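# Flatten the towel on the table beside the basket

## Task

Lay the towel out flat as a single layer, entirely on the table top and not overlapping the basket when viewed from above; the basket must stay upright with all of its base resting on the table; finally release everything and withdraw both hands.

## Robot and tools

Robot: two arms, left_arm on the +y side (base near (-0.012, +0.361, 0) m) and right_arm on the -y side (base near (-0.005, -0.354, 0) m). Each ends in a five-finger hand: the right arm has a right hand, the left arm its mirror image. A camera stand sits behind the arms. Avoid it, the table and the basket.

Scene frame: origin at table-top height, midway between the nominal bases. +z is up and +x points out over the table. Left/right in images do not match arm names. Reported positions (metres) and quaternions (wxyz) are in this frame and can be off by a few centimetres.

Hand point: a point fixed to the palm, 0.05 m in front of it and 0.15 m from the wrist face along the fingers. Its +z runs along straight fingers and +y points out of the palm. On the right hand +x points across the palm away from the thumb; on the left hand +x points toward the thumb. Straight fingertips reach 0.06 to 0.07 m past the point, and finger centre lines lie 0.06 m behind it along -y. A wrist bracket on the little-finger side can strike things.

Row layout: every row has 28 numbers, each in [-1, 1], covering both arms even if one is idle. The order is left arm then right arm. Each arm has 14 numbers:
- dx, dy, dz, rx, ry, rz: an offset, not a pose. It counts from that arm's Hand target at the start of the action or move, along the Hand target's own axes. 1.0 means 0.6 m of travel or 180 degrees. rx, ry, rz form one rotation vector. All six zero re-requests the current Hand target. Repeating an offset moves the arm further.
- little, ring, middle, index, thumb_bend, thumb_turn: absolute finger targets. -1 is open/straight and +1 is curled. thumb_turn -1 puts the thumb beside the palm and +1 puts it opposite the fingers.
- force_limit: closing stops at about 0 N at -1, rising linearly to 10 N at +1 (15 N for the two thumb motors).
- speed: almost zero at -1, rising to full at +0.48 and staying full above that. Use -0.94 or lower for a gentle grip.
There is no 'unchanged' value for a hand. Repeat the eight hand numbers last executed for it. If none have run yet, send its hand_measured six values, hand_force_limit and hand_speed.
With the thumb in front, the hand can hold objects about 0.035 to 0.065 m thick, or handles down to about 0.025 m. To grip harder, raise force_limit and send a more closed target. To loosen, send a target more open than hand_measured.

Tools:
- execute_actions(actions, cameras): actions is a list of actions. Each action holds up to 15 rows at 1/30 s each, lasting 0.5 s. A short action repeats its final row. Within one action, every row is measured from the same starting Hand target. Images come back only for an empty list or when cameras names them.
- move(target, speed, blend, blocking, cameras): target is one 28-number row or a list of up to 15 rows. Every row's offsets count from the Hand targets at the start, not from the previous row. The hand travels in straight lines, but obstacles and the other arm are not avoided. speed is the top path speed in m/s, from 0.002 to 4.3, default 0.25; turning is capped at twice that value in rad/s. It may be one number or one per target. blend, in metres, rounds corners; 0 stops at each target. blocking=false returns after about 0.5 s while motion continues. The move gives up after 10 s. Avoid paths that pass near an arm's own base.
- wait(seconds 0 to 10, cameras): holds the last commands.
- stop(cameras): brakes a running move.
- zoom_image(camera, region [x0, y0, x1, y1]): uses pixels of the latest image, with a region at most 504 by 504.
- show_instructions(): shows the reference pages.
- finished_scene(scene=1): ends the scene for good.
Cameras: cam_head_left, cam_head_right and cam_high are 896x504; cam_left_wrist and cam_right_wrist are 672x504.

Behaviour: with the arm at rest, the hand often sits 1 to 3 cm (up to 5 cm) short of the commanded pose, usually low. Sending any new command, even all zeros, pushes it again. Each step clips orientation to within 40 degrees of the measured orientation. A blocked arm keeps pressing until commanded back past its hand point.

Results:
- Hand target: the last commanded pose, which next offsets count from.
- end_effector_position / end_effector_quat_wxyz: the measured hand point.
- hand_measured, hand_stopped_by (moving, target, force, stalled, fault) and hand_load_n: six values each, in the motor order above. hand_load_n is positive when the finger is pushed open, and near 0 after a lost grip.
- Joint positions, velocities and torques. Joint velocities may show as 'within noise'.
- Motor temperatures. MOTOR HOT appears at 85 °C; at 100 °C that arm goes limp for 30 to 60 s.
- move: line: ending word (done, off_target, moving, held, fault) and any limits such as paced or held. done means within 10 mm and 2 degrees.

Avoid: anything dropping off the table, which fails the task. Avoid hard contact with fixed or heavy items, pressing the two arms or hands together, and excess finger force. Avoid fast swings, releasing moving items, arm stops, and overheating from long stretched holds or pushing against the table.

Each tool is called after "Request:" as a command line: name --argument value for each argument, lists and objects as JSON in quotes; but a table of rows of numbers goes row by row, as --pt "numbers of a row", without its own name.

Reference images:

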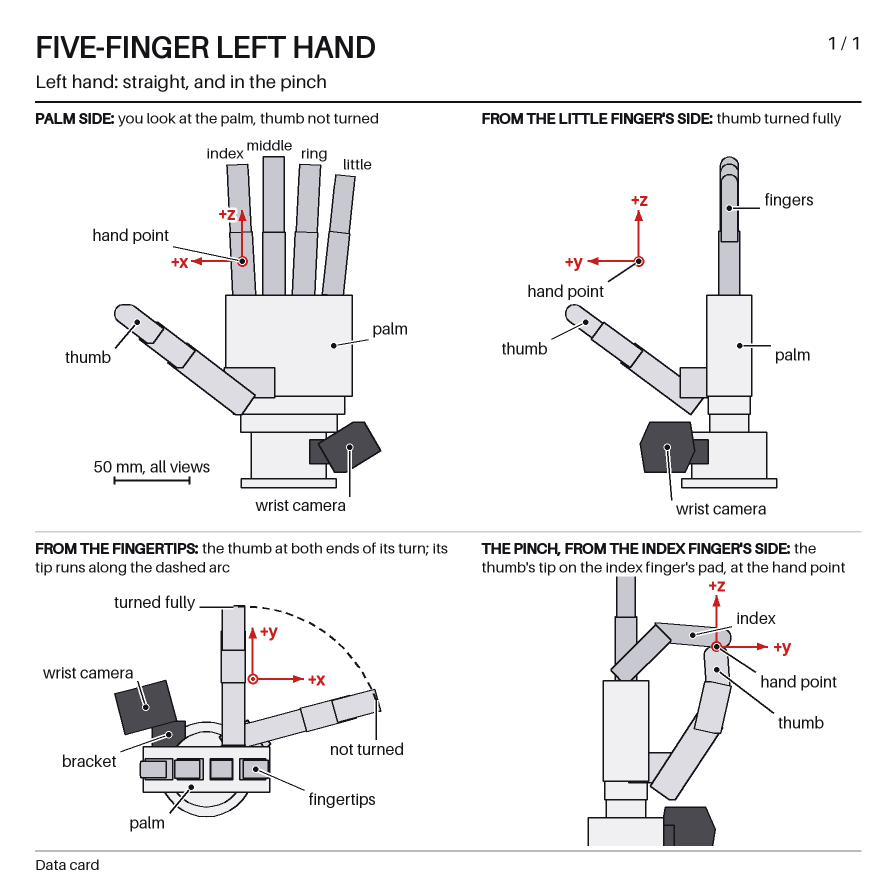

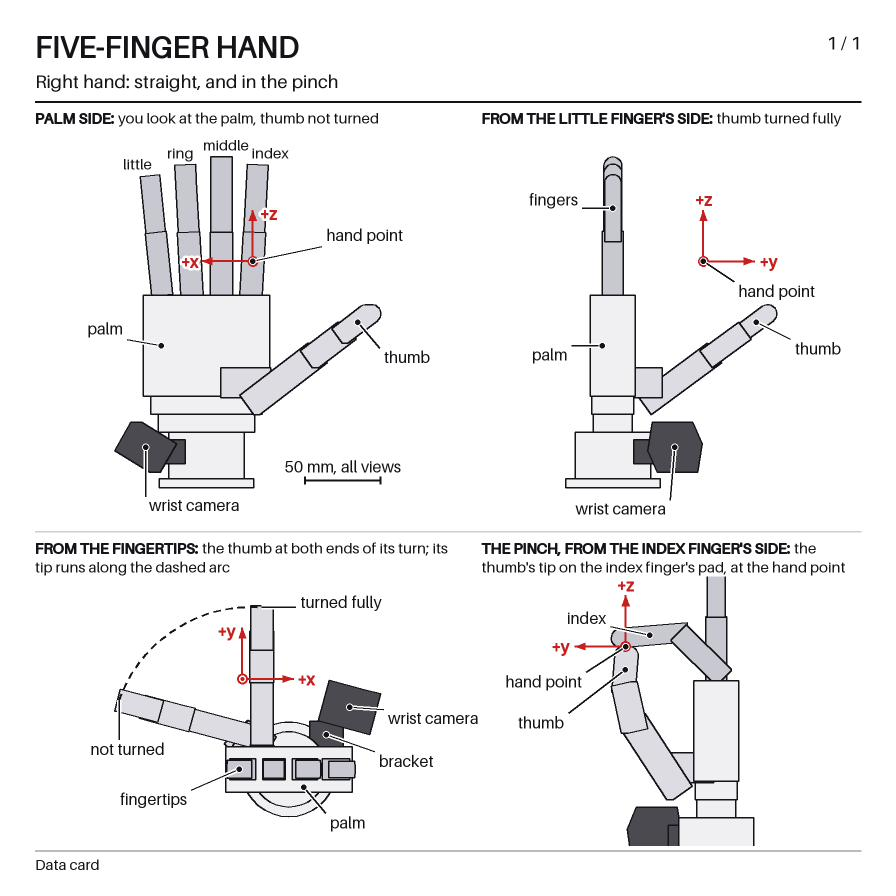

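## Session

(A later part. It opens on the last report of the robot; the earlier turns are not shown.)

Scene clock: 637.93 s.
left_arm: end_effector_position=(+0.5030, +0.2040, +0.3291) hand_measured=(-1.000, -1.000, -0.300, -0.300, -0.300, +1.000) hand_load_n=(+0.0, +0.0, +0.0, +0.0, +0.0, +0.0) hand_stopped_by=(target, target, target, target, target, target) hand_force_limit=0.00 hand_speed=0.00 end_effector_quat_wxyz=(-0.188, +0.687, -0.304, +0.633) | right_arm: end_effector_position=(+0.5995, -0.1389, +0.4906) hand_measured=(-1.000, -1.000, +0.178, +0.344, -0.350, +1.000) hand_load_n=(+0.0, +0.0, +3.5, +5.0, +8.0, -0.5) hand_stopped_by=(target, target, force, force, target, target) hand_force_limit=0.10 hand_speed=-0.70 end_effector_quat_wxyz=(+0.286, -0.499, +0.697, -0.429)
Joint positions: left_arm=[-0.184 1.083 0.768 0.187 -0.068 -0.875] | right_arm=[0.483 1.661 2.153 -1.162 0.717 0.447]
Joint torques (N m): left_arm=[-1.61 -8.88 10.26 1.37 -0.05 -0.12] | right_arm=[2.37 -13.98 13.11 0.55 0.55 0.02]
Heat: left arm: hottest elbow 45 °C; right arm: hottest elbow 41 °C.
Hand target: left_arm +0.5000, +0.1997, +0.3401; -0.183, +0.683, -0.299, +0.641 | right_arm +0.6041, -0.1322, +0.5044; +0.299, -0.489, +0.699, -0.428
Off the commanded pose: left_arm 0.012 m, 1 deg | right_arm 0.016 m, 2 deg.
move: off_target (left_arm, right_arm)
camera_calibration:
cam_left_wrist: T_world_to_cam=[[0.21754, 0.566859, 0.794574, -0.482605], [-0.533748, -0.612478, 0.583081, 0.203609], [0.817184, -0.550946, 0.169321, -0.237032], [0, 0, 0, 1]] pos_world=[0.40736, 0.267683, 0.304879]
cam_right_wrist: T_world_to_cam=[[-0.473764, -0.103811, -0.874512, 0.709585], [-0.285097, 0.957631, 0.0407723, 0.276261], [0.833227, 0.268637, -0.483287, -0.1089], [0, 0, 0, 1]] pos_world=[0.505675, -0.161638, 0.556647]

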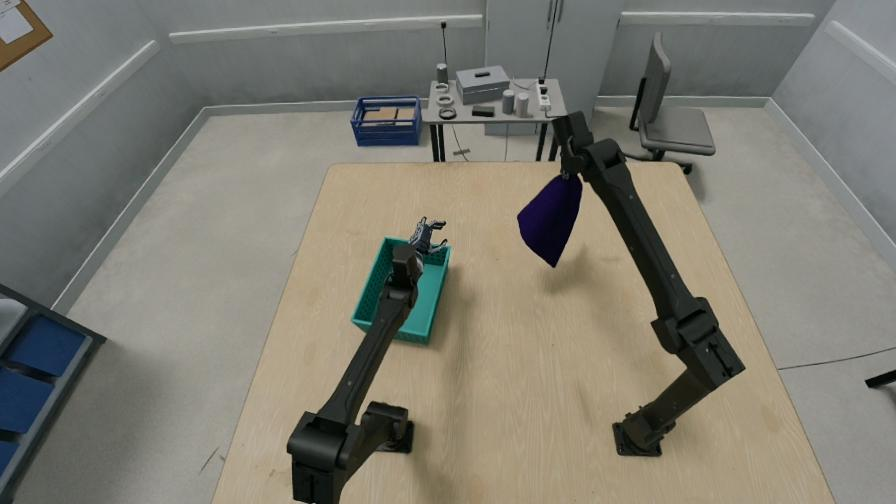

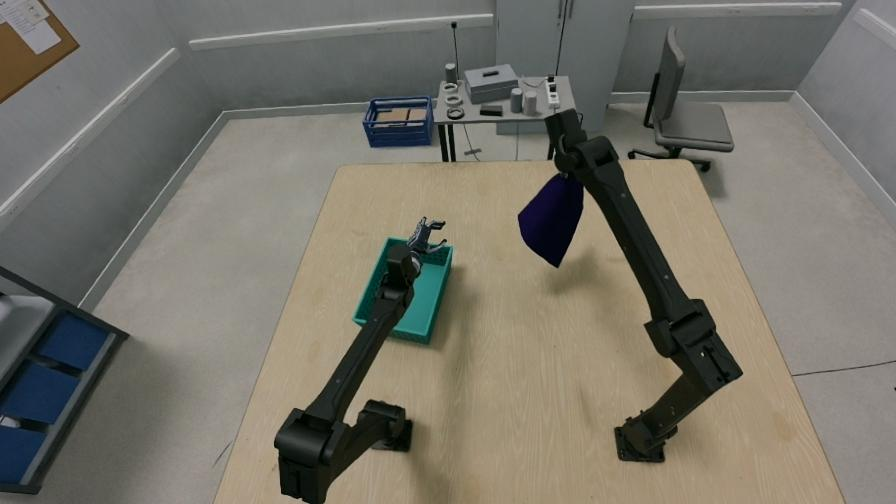

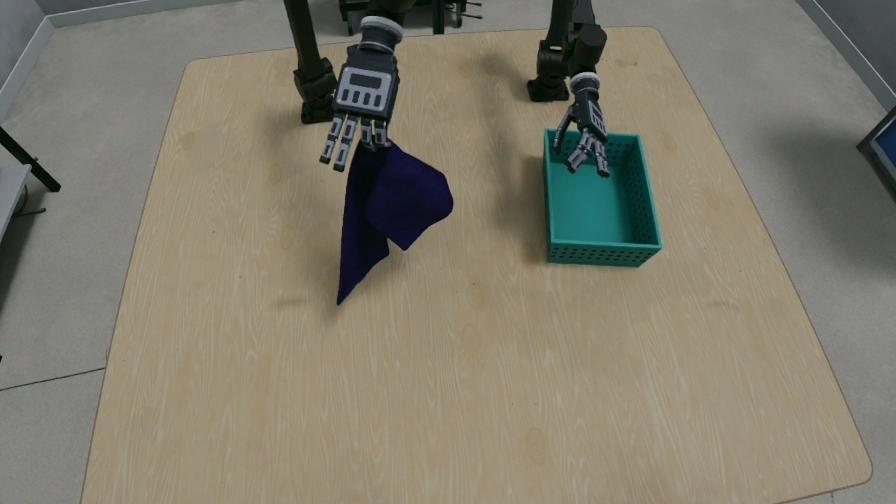

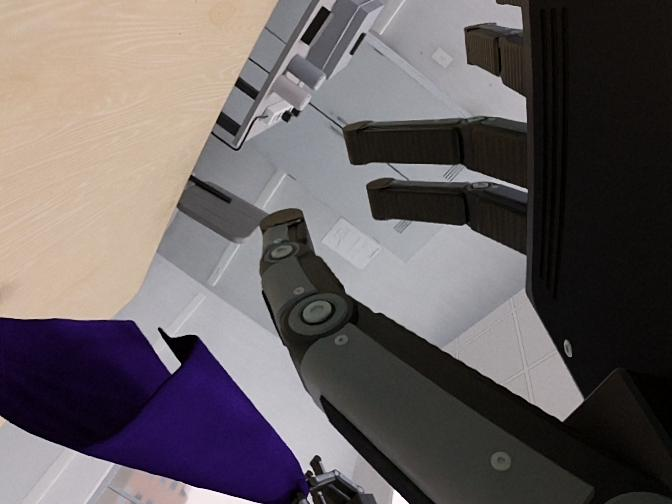

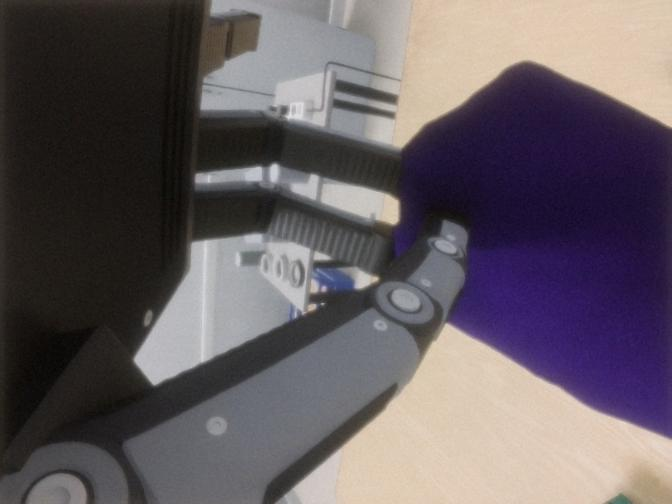

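Request:
move --target '[0.27,0.1173,0.2,0,0,0,-1,-1,-0.5,-0.5,-0.6,1,0,0,0,0,0,0,0,0,-1,-1,0.5,0.5,-0.35,1,0.1,-0.7]' --speed 0.25 --cameras '["all"]'

Request:
zoom_image --camera "cam_high" --region '[350, 80, 550, 280]'

Request:
zoom_image --camera "cam_head_left" --region '[460, 140, 600, 280]'

Scene clock: 664.23 s.
left_arm: end_effector_position=(+0.5968, +0.0333, +0.3743) hand_measured=(-1.000, -1.000, -0.500, -0.500, -0.600, +1.000) hand_load_n=(+0.0, +0.0, +0.0, +0.0, +0.0, +0.0) hand_stopped_by=(target, target, target, target, target, target) hand_force_limit=0.00 hand_speed=0.00 end_effector_quat_wxyz=(-0.188, +0.691, -0.314, +0.623) | right_arm: end_effector_position=(+0.5995, -0.1389, +0.4906) hand_measured=(-1.000, -1.000, +0.178, +0.344, -0.350, +1.000) hand_load_n=(+0.0, +0.0, +3.5, +4.5, +8.0, -1.0) hand_stopped_by=(target, target, force, force, target, target) hand_force_limit=0.10 hand_speed=-0.70 end_effector_quat_wxyz=(+0.286, -0.499, +0.697, -0.429)
Joint positions: left_arm=[-0.491 1.453 1.236 0.053 -0.366 -0.911] | right_arm=[0.483 1.661 2.153 -1.162 0.717 0.448]
Joint torques (N m): left_arm=[-0.97 -12.4 14.84 1.35 -0.1 -0.12] | right_arm=[1.73 -13.74 13.6 0.64 0.52 0.09]
Heat: left arm: hottest elbow 43 °C; right arm: hottest elbow 43 °C.
Hand target: left_arm +0.6058, +0.0264, +0.4062; -0.183, +0.683, -0.299, +0.641 | right_arm +0.6041, -0.1322, +0.5044; +0.299, -0.489, +0.699, -0.428
Off the commanded pose: left_arm 0.034 m, 3 deg | right_arm 0.016 m, 2 deg.
move: off_target (left_arm, right_arm)
camera_calibration:
cam_left_wrist: T_world_to_cam=[[0.240022, 0.550951, 0.799276, -0.456859], [-0.52433, -0.619341, 0.584376, 0.116956], [0.816987, -0.559348, 0.140225, -0.404079], [0, 0, 0, 1]] pos_world=[0.501107, 0.0981222, 0.353472]
cam_right_wrist: T_world_to_cam=[[-0.473845, -0.103262, -0.874533, 0.70964], [-0.284756, 0.957714, 0.0412043, 0.275866], [0.833298, 0.268553, -0.483212, -0.109039], [0, 0, 0, 1]] pos_world=[0.505676, -0.161639, 0.556548]

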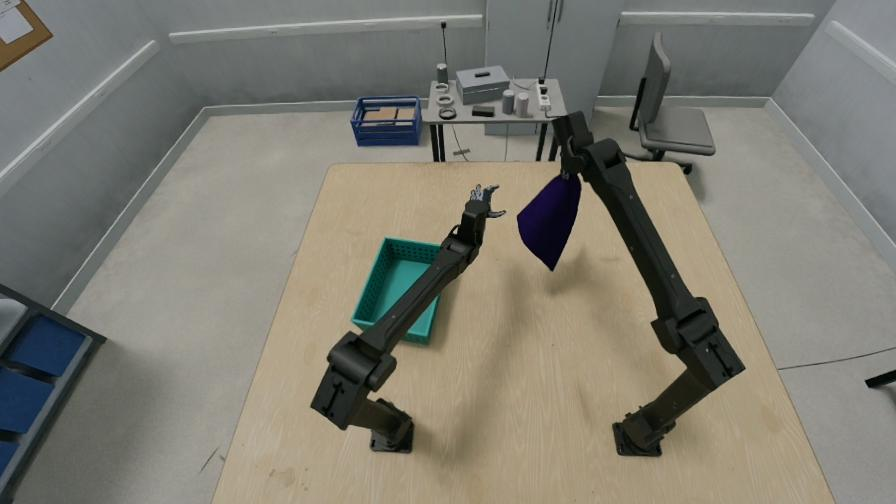

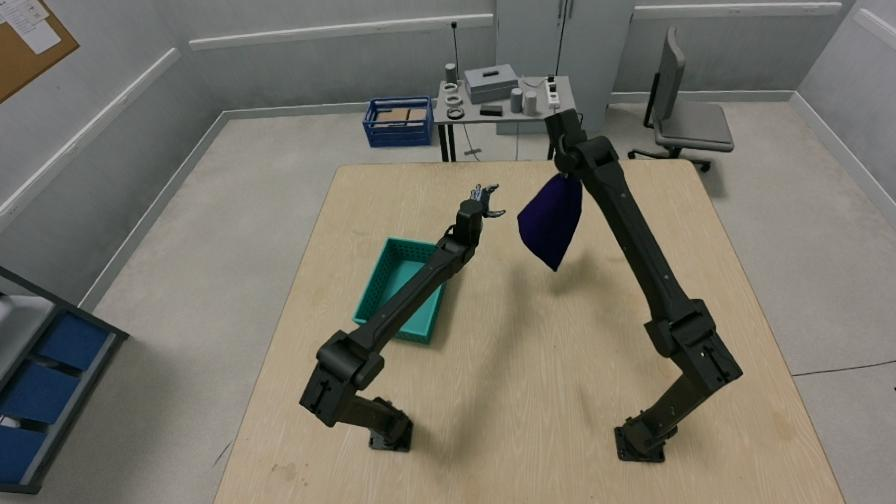

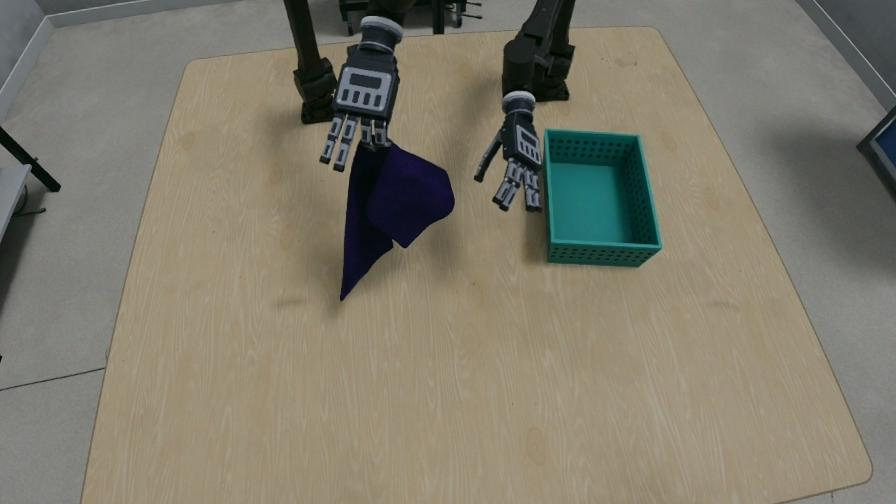

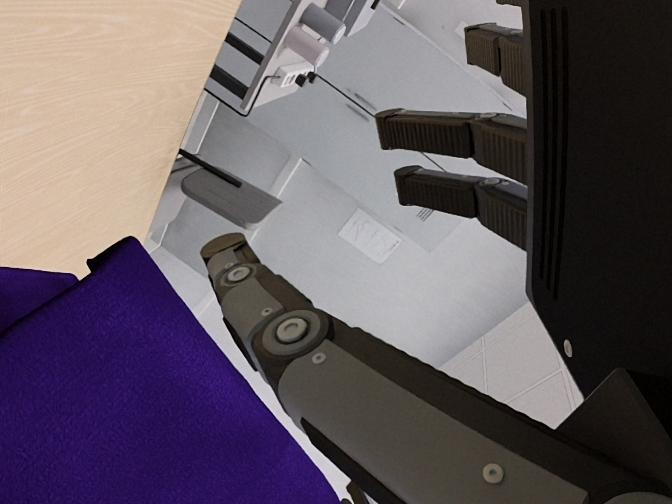

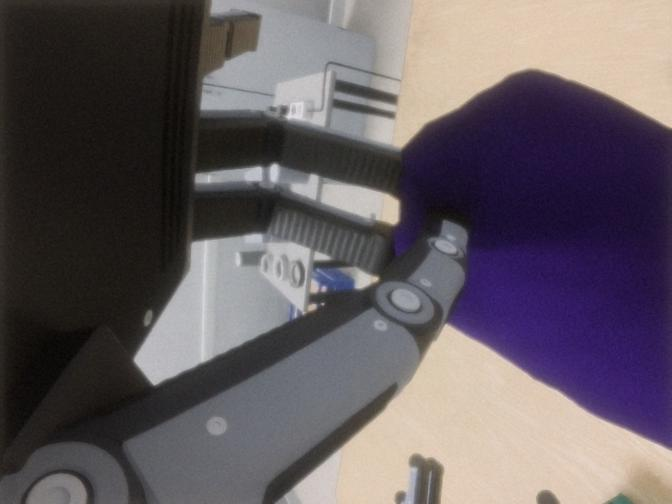

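Scaled by 2.520.

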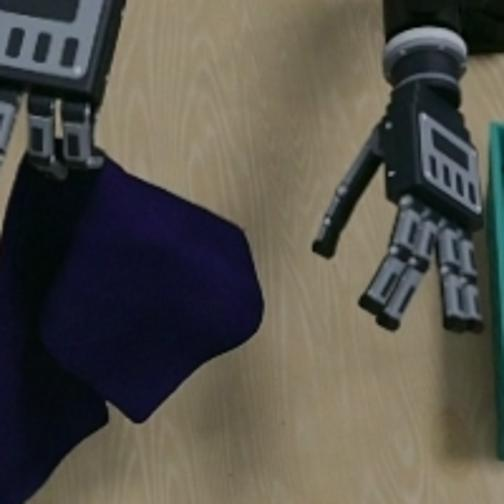

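Scaled by 3.600.

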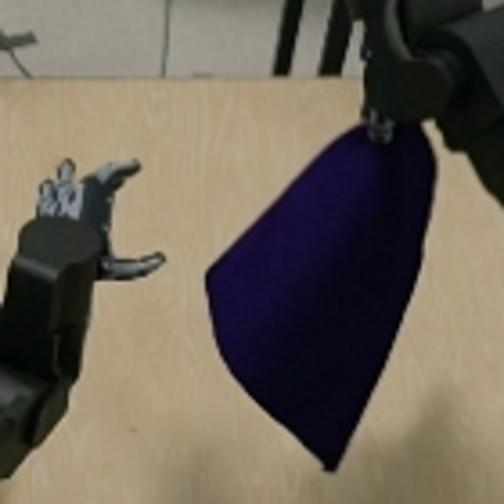

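Request:
move --target '[0.0275,0.148,0.0058,0,0,0,-1,-1,-0.5,-0.5,-0.6,1,0,0,0,0,0,0,0,0,-1,-1,0.5,0.5,-0.35,1,0.1,-0.7]' --speed 0.1 --cameras '["cam_head_left", "cam_high", "cam_left_wrist"]'

Request:
zoom_image --camera "cam_high" --region '[350, 80, 550, 280]'

Request:
zoom_image --camera "cam_head_left" --region '[460, 140, 600, 280]'

Scene clock: 688.13 s.
left_arm: end_effector_position=(+0.5846, -0.0393, +0.3235) hand_measured=(-1.000, -1.000, -0.500, -0.500, -0.600, +1.000) hand_load_n=(+0.0, +0.0, +0.0, +0.0, +0.0, +0.0) hand_stopped_by=(target, target, target, target, target, target) hand_force_limit=0.00 hand_speed=0.00 end_effector_quat_wxyz=(-0.193, +0.695, -0.321, +0.613) | right_arm: end_effector_position=(+0.5995, -0.1389, +0.4906) hand_measured=(-1.000, -1.000, +0.178, +0.344, -0.350, +1.000) hand_load_n=(+0.0, +0.0, +3.5, +4.5, +8.0, -1.0) hand_stopped_by=(target, target, force, force, target, target) hand_force_limit=0.10 hand_speed=-0.70 end_effector_quat_wxyz=(+0.286, -0.499, +0.697, -0.429)
Joint positions: left_arm=[-0.627 1.562 1.24 0.123 -0.504 -0.931] | right_arm=[0.483 1.661 2.153 -1.162 0.717 0.448]
Joint torques (N m): left_arm=[-1.32 -14.27 14.42 2.21 -0.13 -0.12] | right_arm=[1.85 -13.98 13.46 0.59 0.53 0.06]
Heat: left arm: hottest elbow 42 °C; right arm: hottest elbow 44 °C.
Hand target: left_arm +0.5938, -0.0515, +0.3622; -0.183, +0.683, -0.299, +0.641 | right_arm +0.6041, -0.1322, +0.5044; +0.299, -0.489, +0.699, -0.428
Off the commanded pose: left_arm 0.042 m, 4 deg | right_arm 0.016 m, 2 deg.
move: off_target (left_arm, right_arm)
camera_calibration:
cam_left_wrist: T_world_to_cam=[[0.252847, 0.535486, 0.805806, -0.38346], [-0.511646, -0.632872, 0.581111, 0.088373], [0.821149, -0.55922, 0.11396, -0.421472], [0, 0, 0, 1]] pos_world=[0.488264, 0.0255707, 0.30567]
Images, in order (width x height): cam_head_left 896x504, cam_high 896x504, cam_left_wrist 672x504.

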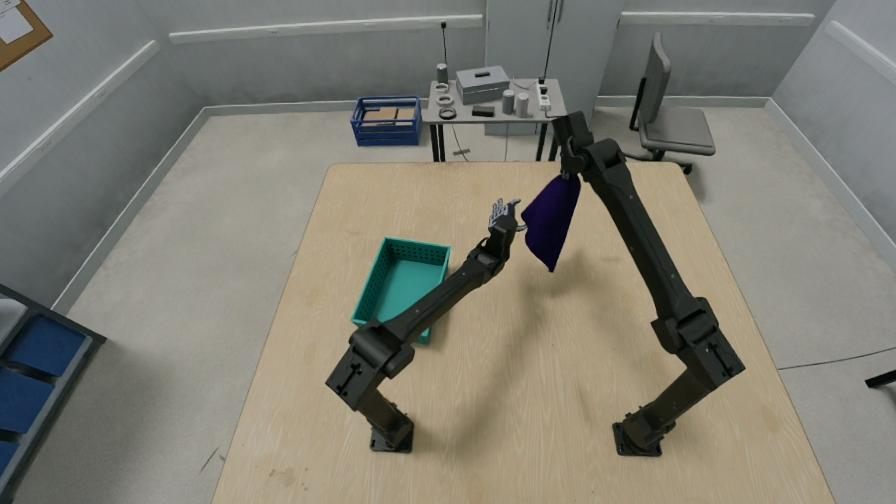

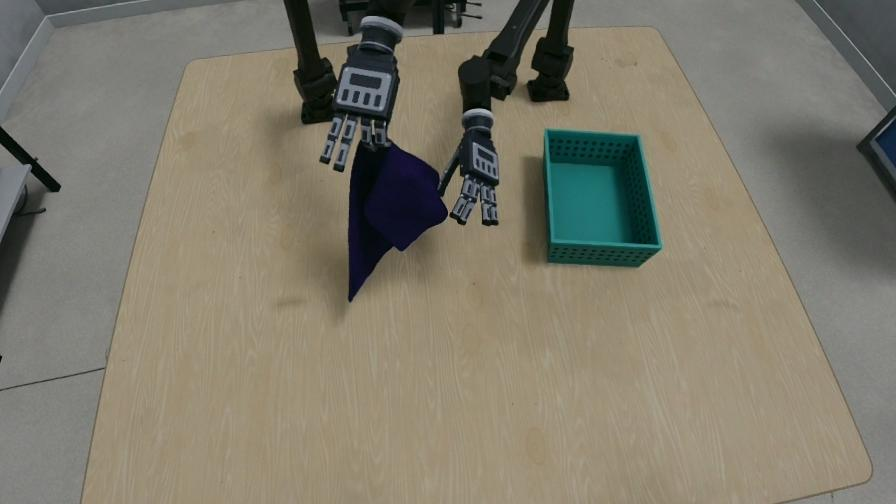

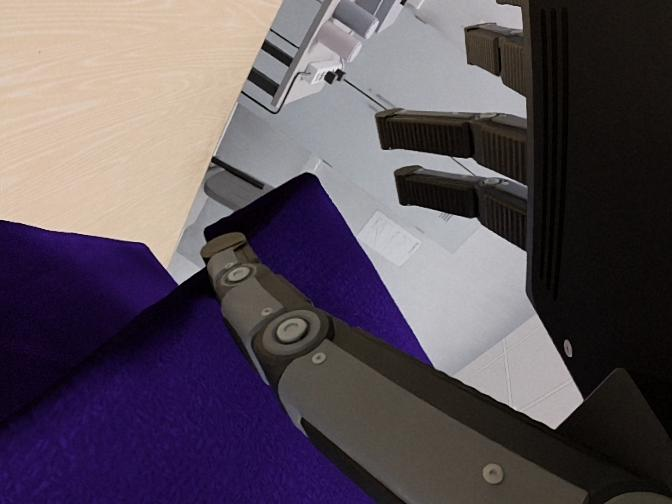

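Scaled by 2.520.

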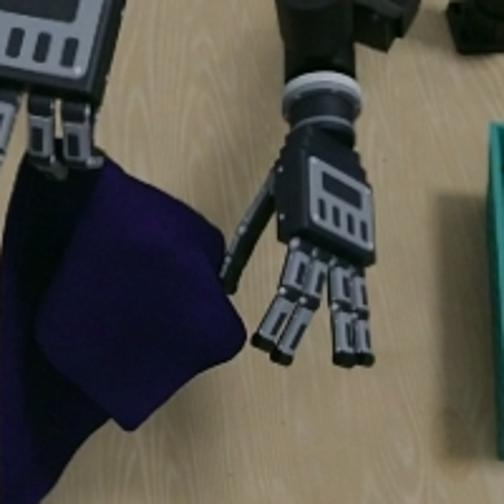

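Scaled by 3.600.

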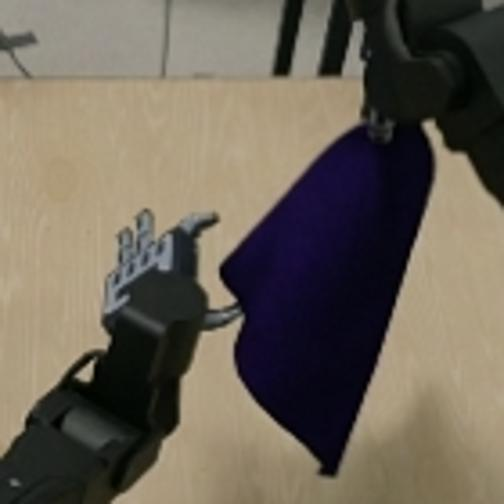

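Request:
move --pt "0 0 -0.033 0 0 0 -1 -1 -0.5 -0.5 -0.6 1 0 0 0 0 0 0 0 0 -1 -1 0.5 0.5 -0.35 1 0.1 -0.7" --pt "0 0.042 -0.03 0 0 0 -1 -1 -0.5 -0.5 -0.6 1 0 0 0 0 0 0 0 0 -1 -1 0.5 0.5 -0.35 1 0.1 -0.7" --speed 0.08 --cameras '["cam_head_left", "cam_high", "cam_left_wrist"]'

Request:
zoom_image --camera "cam_high" --region '[350, 80, 550, 280]'

Request:
zoom_image --camera "cam_head_left" --region '[460, 140, 600, 280]'

Scene clock: 717.10 s.
left_arm: end_effector_position=(+0.5695, -0.0612, +0.3347) hand_measured=(-1.000, -1.000, -0.500, -0.500, -0.600, +1.000) hand_load_n=(+0.0, +0.0, +0.0, +0.0, +0.0, +0.0) hand_stopped_by=(target, target, target, target, target, target) hand_force_limit=0.00 hand_speed=0.00 end_effector_quat_wxyz=(-0.191, +0.687, -0.311, +0.628) | right_arm: end_effector_position=(+0.5995, -0.1389, +0.4906) hand_measured=(-1.000, -1.000, +0.178, +0.344, -0.350, +1.000) hand_load_n=(+0.0, +0.0, +3.5, +5.0, +8.0, -1.0) hand_stopped_by=(target, target, force, force, target, target) hand_force_limit=0.10 hand_speed=-0.70 end_effector_quat_wxyz=(+0.286, -0.499, +0.697, -0.429)
Joint positions: left_arm=[-0.678 1.559 1.24 0.156 -0.555 -0.938] | right_arm=[0.483 1.661 2.153 -1.162 0.717 0.448]
Joint torques (N m): left_arm=[-1.2 -14.04 11.08 2.19 -0.11 -0.11] | right_arm=[2.2 -13.51 13.27 0.47 0.53 0.11]
Heat: left arm: hottest elbow 42 °C; right arm: hottest elbow 44 °C.
Hand target: left_arm +0.5718, -0.0681, +0.3482; -0.183, +0.683, -0.299, +0.641 | right_arm +0.6041, -0.1322, +0.5044; +0.299, -0.489, +0.699, -0.428
Off the commanded pose: left_arm 0.015 m, 2 deg | right_arm 0.016 m, 2 deg.
move: off_target (left_arm, right_arm)
camera_calibration:
cam_left_wrist: T_world_to_cam=[[0.226946, 0.552822, 0.8018, -0.359884], [-0.530441, -0.620292, 0.577815, 0.07284], [0.816779, -0.55644, 0.152467, -0.432954], [0, 0, 0, 1]] pos_world=[0.473939, 0.00322042, 0.312478]
Images, in order (width x height): cam_head_left 896x504, cam_high 896x504, cam_left_wrist 672x504.

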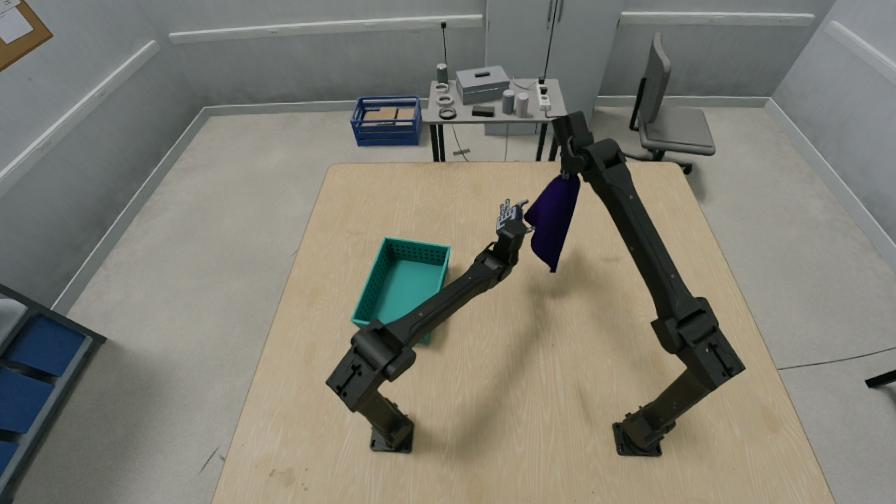

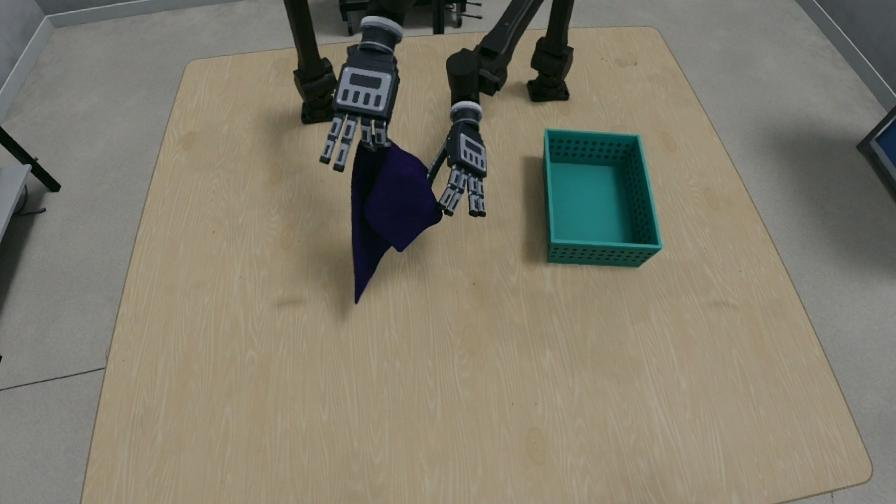

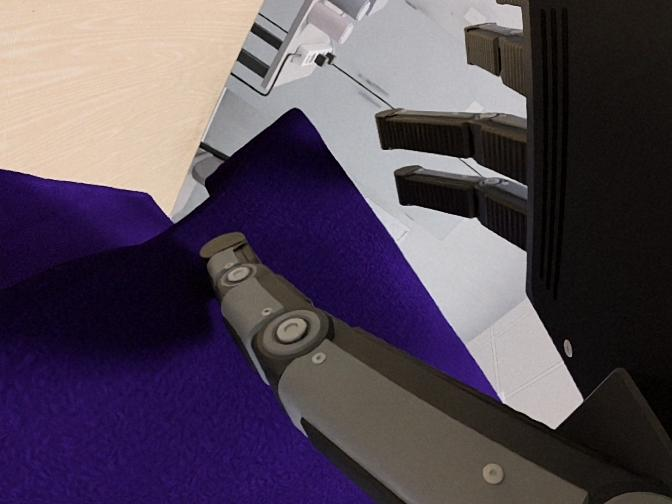

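Scaled by 2.520.

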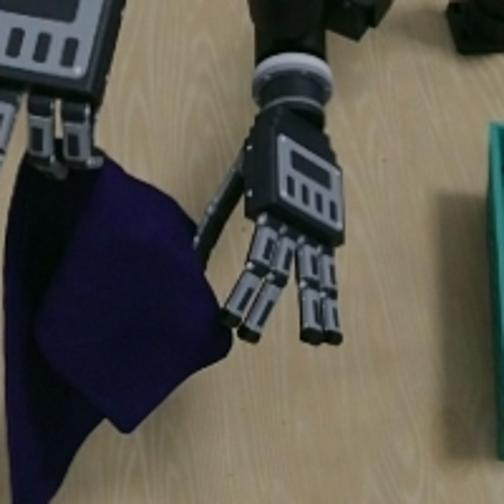

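Scaled by 3.600.

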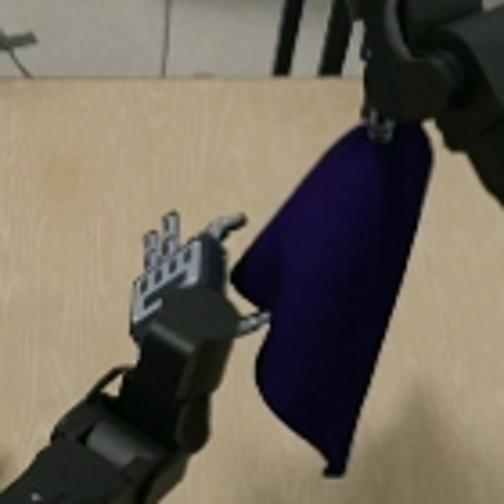

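Request:
move --pt "0 -0.25 0 0 0 0 -1 -1 -0.5 -0.5 -0.6 1 0 0 0 0 0 0 0 0 -1 -1 0.5 0.5 -0.35 1 0.1 -0.7" --pt "0 -0.35 -0.05 0 0 0 -1 -1 -0.5 -0.5 -0.6 1 0 0 0.3763 0.0477 -0.188 0 0 0 -1 -1 0.5 0.5 -0.35 1 0.1 -0.7" --speed 0.2 --cameras '["all"]'

Request:
zoom_image --camera "cam_high" --region '[200, 30, 450, 280]'

Request:
zoom_image --camera "cam_head_left" --region '[520, 160, 740, 380]'

Scene clock: 745.63 s.
left_arm: end_effector_position=(+0.5765, +0.0885, +0.4379) hand_measured=(-1.000, -1.000, -0.500, -0.500, -0.600, +1.000) hand_load_n=(+0.0, +0.0, -0.5, +0.0, +0.5, +0.0) hand_stopped_by=(target, target, target, target, target, target) hand_force_limit=0.00 hand_speed=0.00 end_effector_quat_wxyz=(-0.178, +0.701, -0.311, +0.617) | right_arm: end_effector_position=(+0.4202, -0.3009, +0.5304) hand_measured=(-1.000, -1.000, +0.178, +0.344, -0.350, +1.000) hand_load_n=(+0.0, +0.0, +3.5, +4.5, +8.0, -1.0) hand_stopped_by=(target, target, force, force, target, target) hand_force_limit=0.10 hand_speed=-0.70 end_effector_quat_wxyz=(+0.302, -0.487, +0.701, -0.424)
Joint positions: left_arm=[-0.402 1.322 1.286 -0.149 -0.273 -0.923] | right_arm=[0.261 1.093 1.687 -1.153 0.526 0.316]
Joint torques (N m): left_arm=[0.03 -12.86 15.19 1.33 0.21 0.14] | right_arm=[0.38 -7.41 8.46 1.42 0.16 -0.17]
Heat: left arm: hottest elbow 41 °C; right arm: hottest elbow 45 °C.
Hand target: left_arm +0.5787, +0.0940, +0.4844; -0.183, +0.683, -0.299, +0.641 | right_arm +0.4200, -0.3053, +0.5305; +0.299, -0.489, +0.699, -0.428
Off the commanded pose: left_arm 0.047 m, 4 deg | right_arm 0.004 m, 1 deg.
move: off_target (left_arm)
camera_calibration:
cam_left_wrist: T_world_to_cam=[[0.261753, 0.564578, 0.782775, -0.539713], [-0.508745, -0.608512, 0.609009, 0.0825065], [0.820161, -0.557643, 0.127946, -0.362122], [0, 0, 0, 1]] pos_world=[0.480245, 0.152981, 0.418559]
cam_right_wrist: T_world_to_cam=[[-0.4528, -0.0723249, -0.888674, 0.650749], [-0.281296, 0.957389, 0.0654098, 0.36394], [0.846076, 0.279598, -0.453851, 0.0855505], [0, 0, 0, 1]] pos_world=[0.324652, -0.325287, 0.593326]

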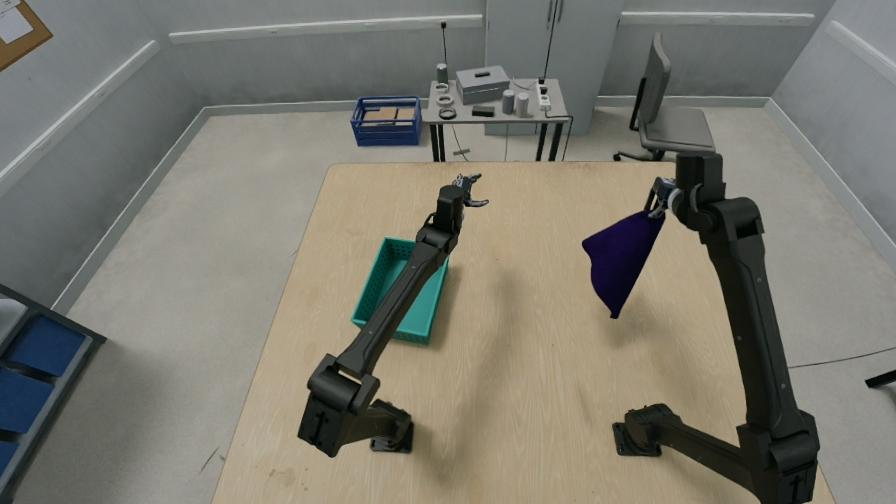

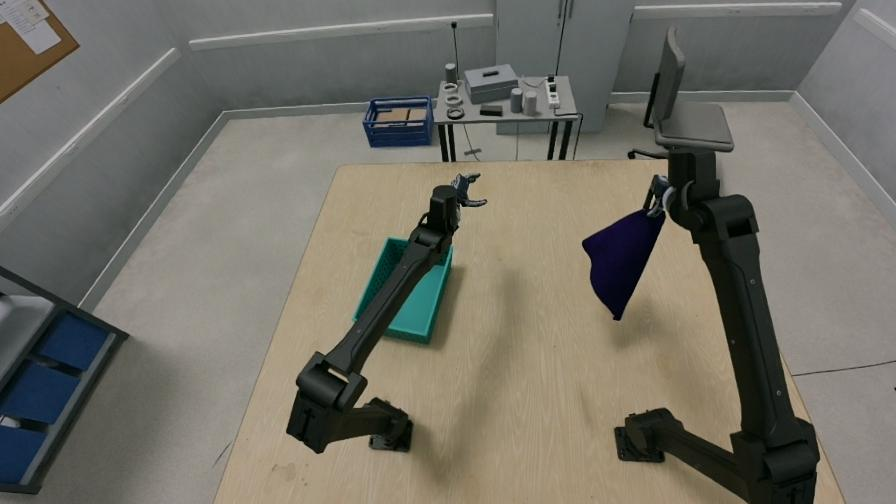

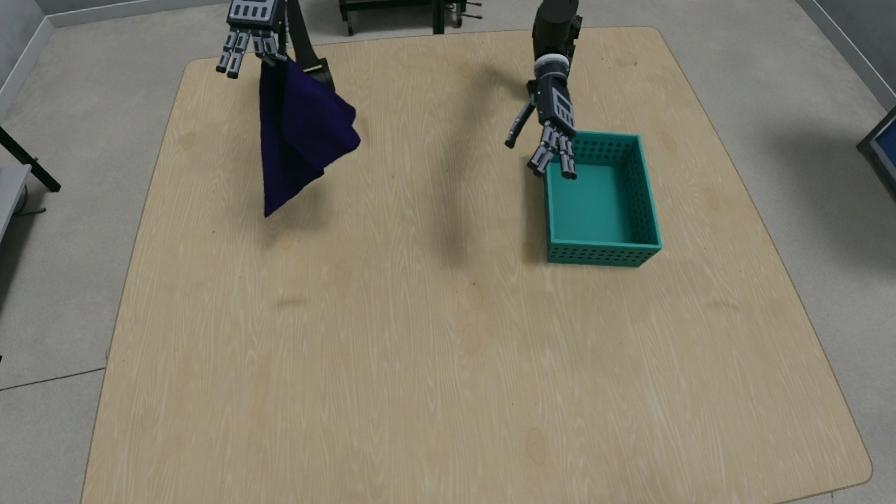

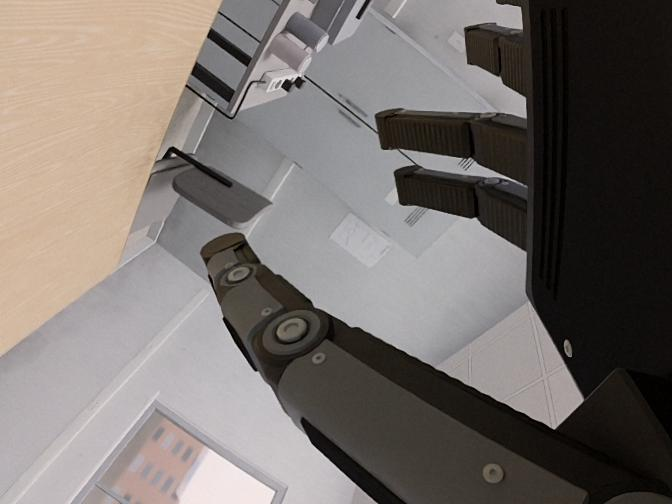

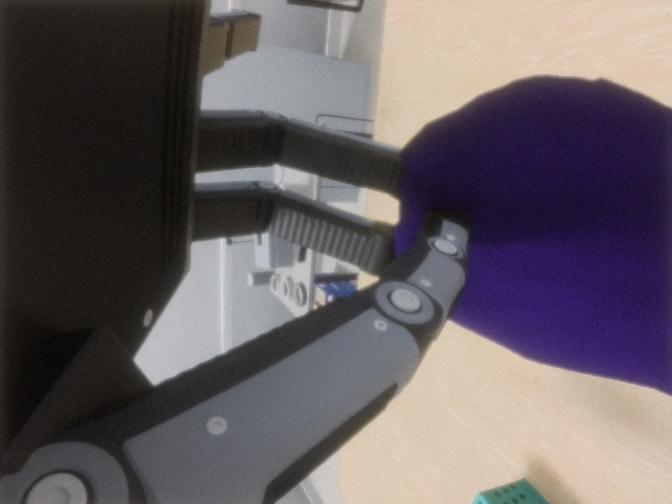

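Scaled by 2.016.

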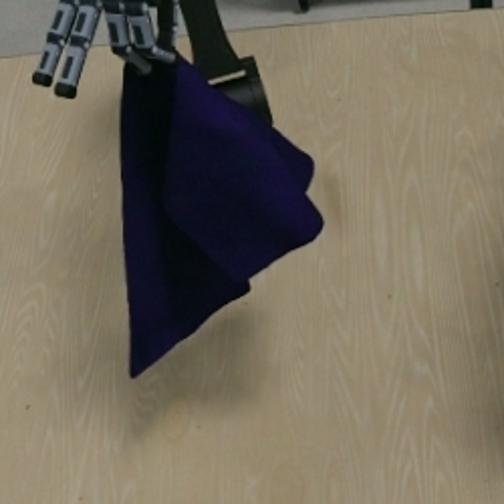

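Scaled by 2.291.

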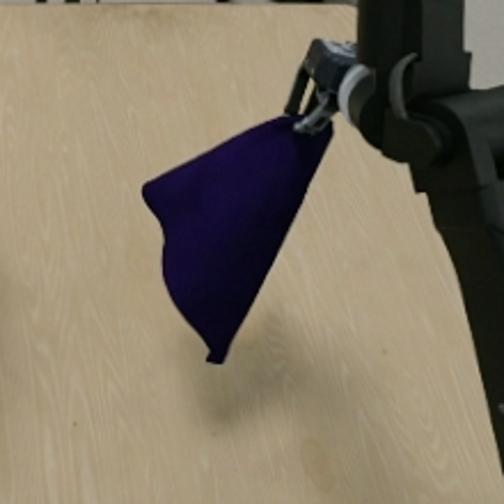

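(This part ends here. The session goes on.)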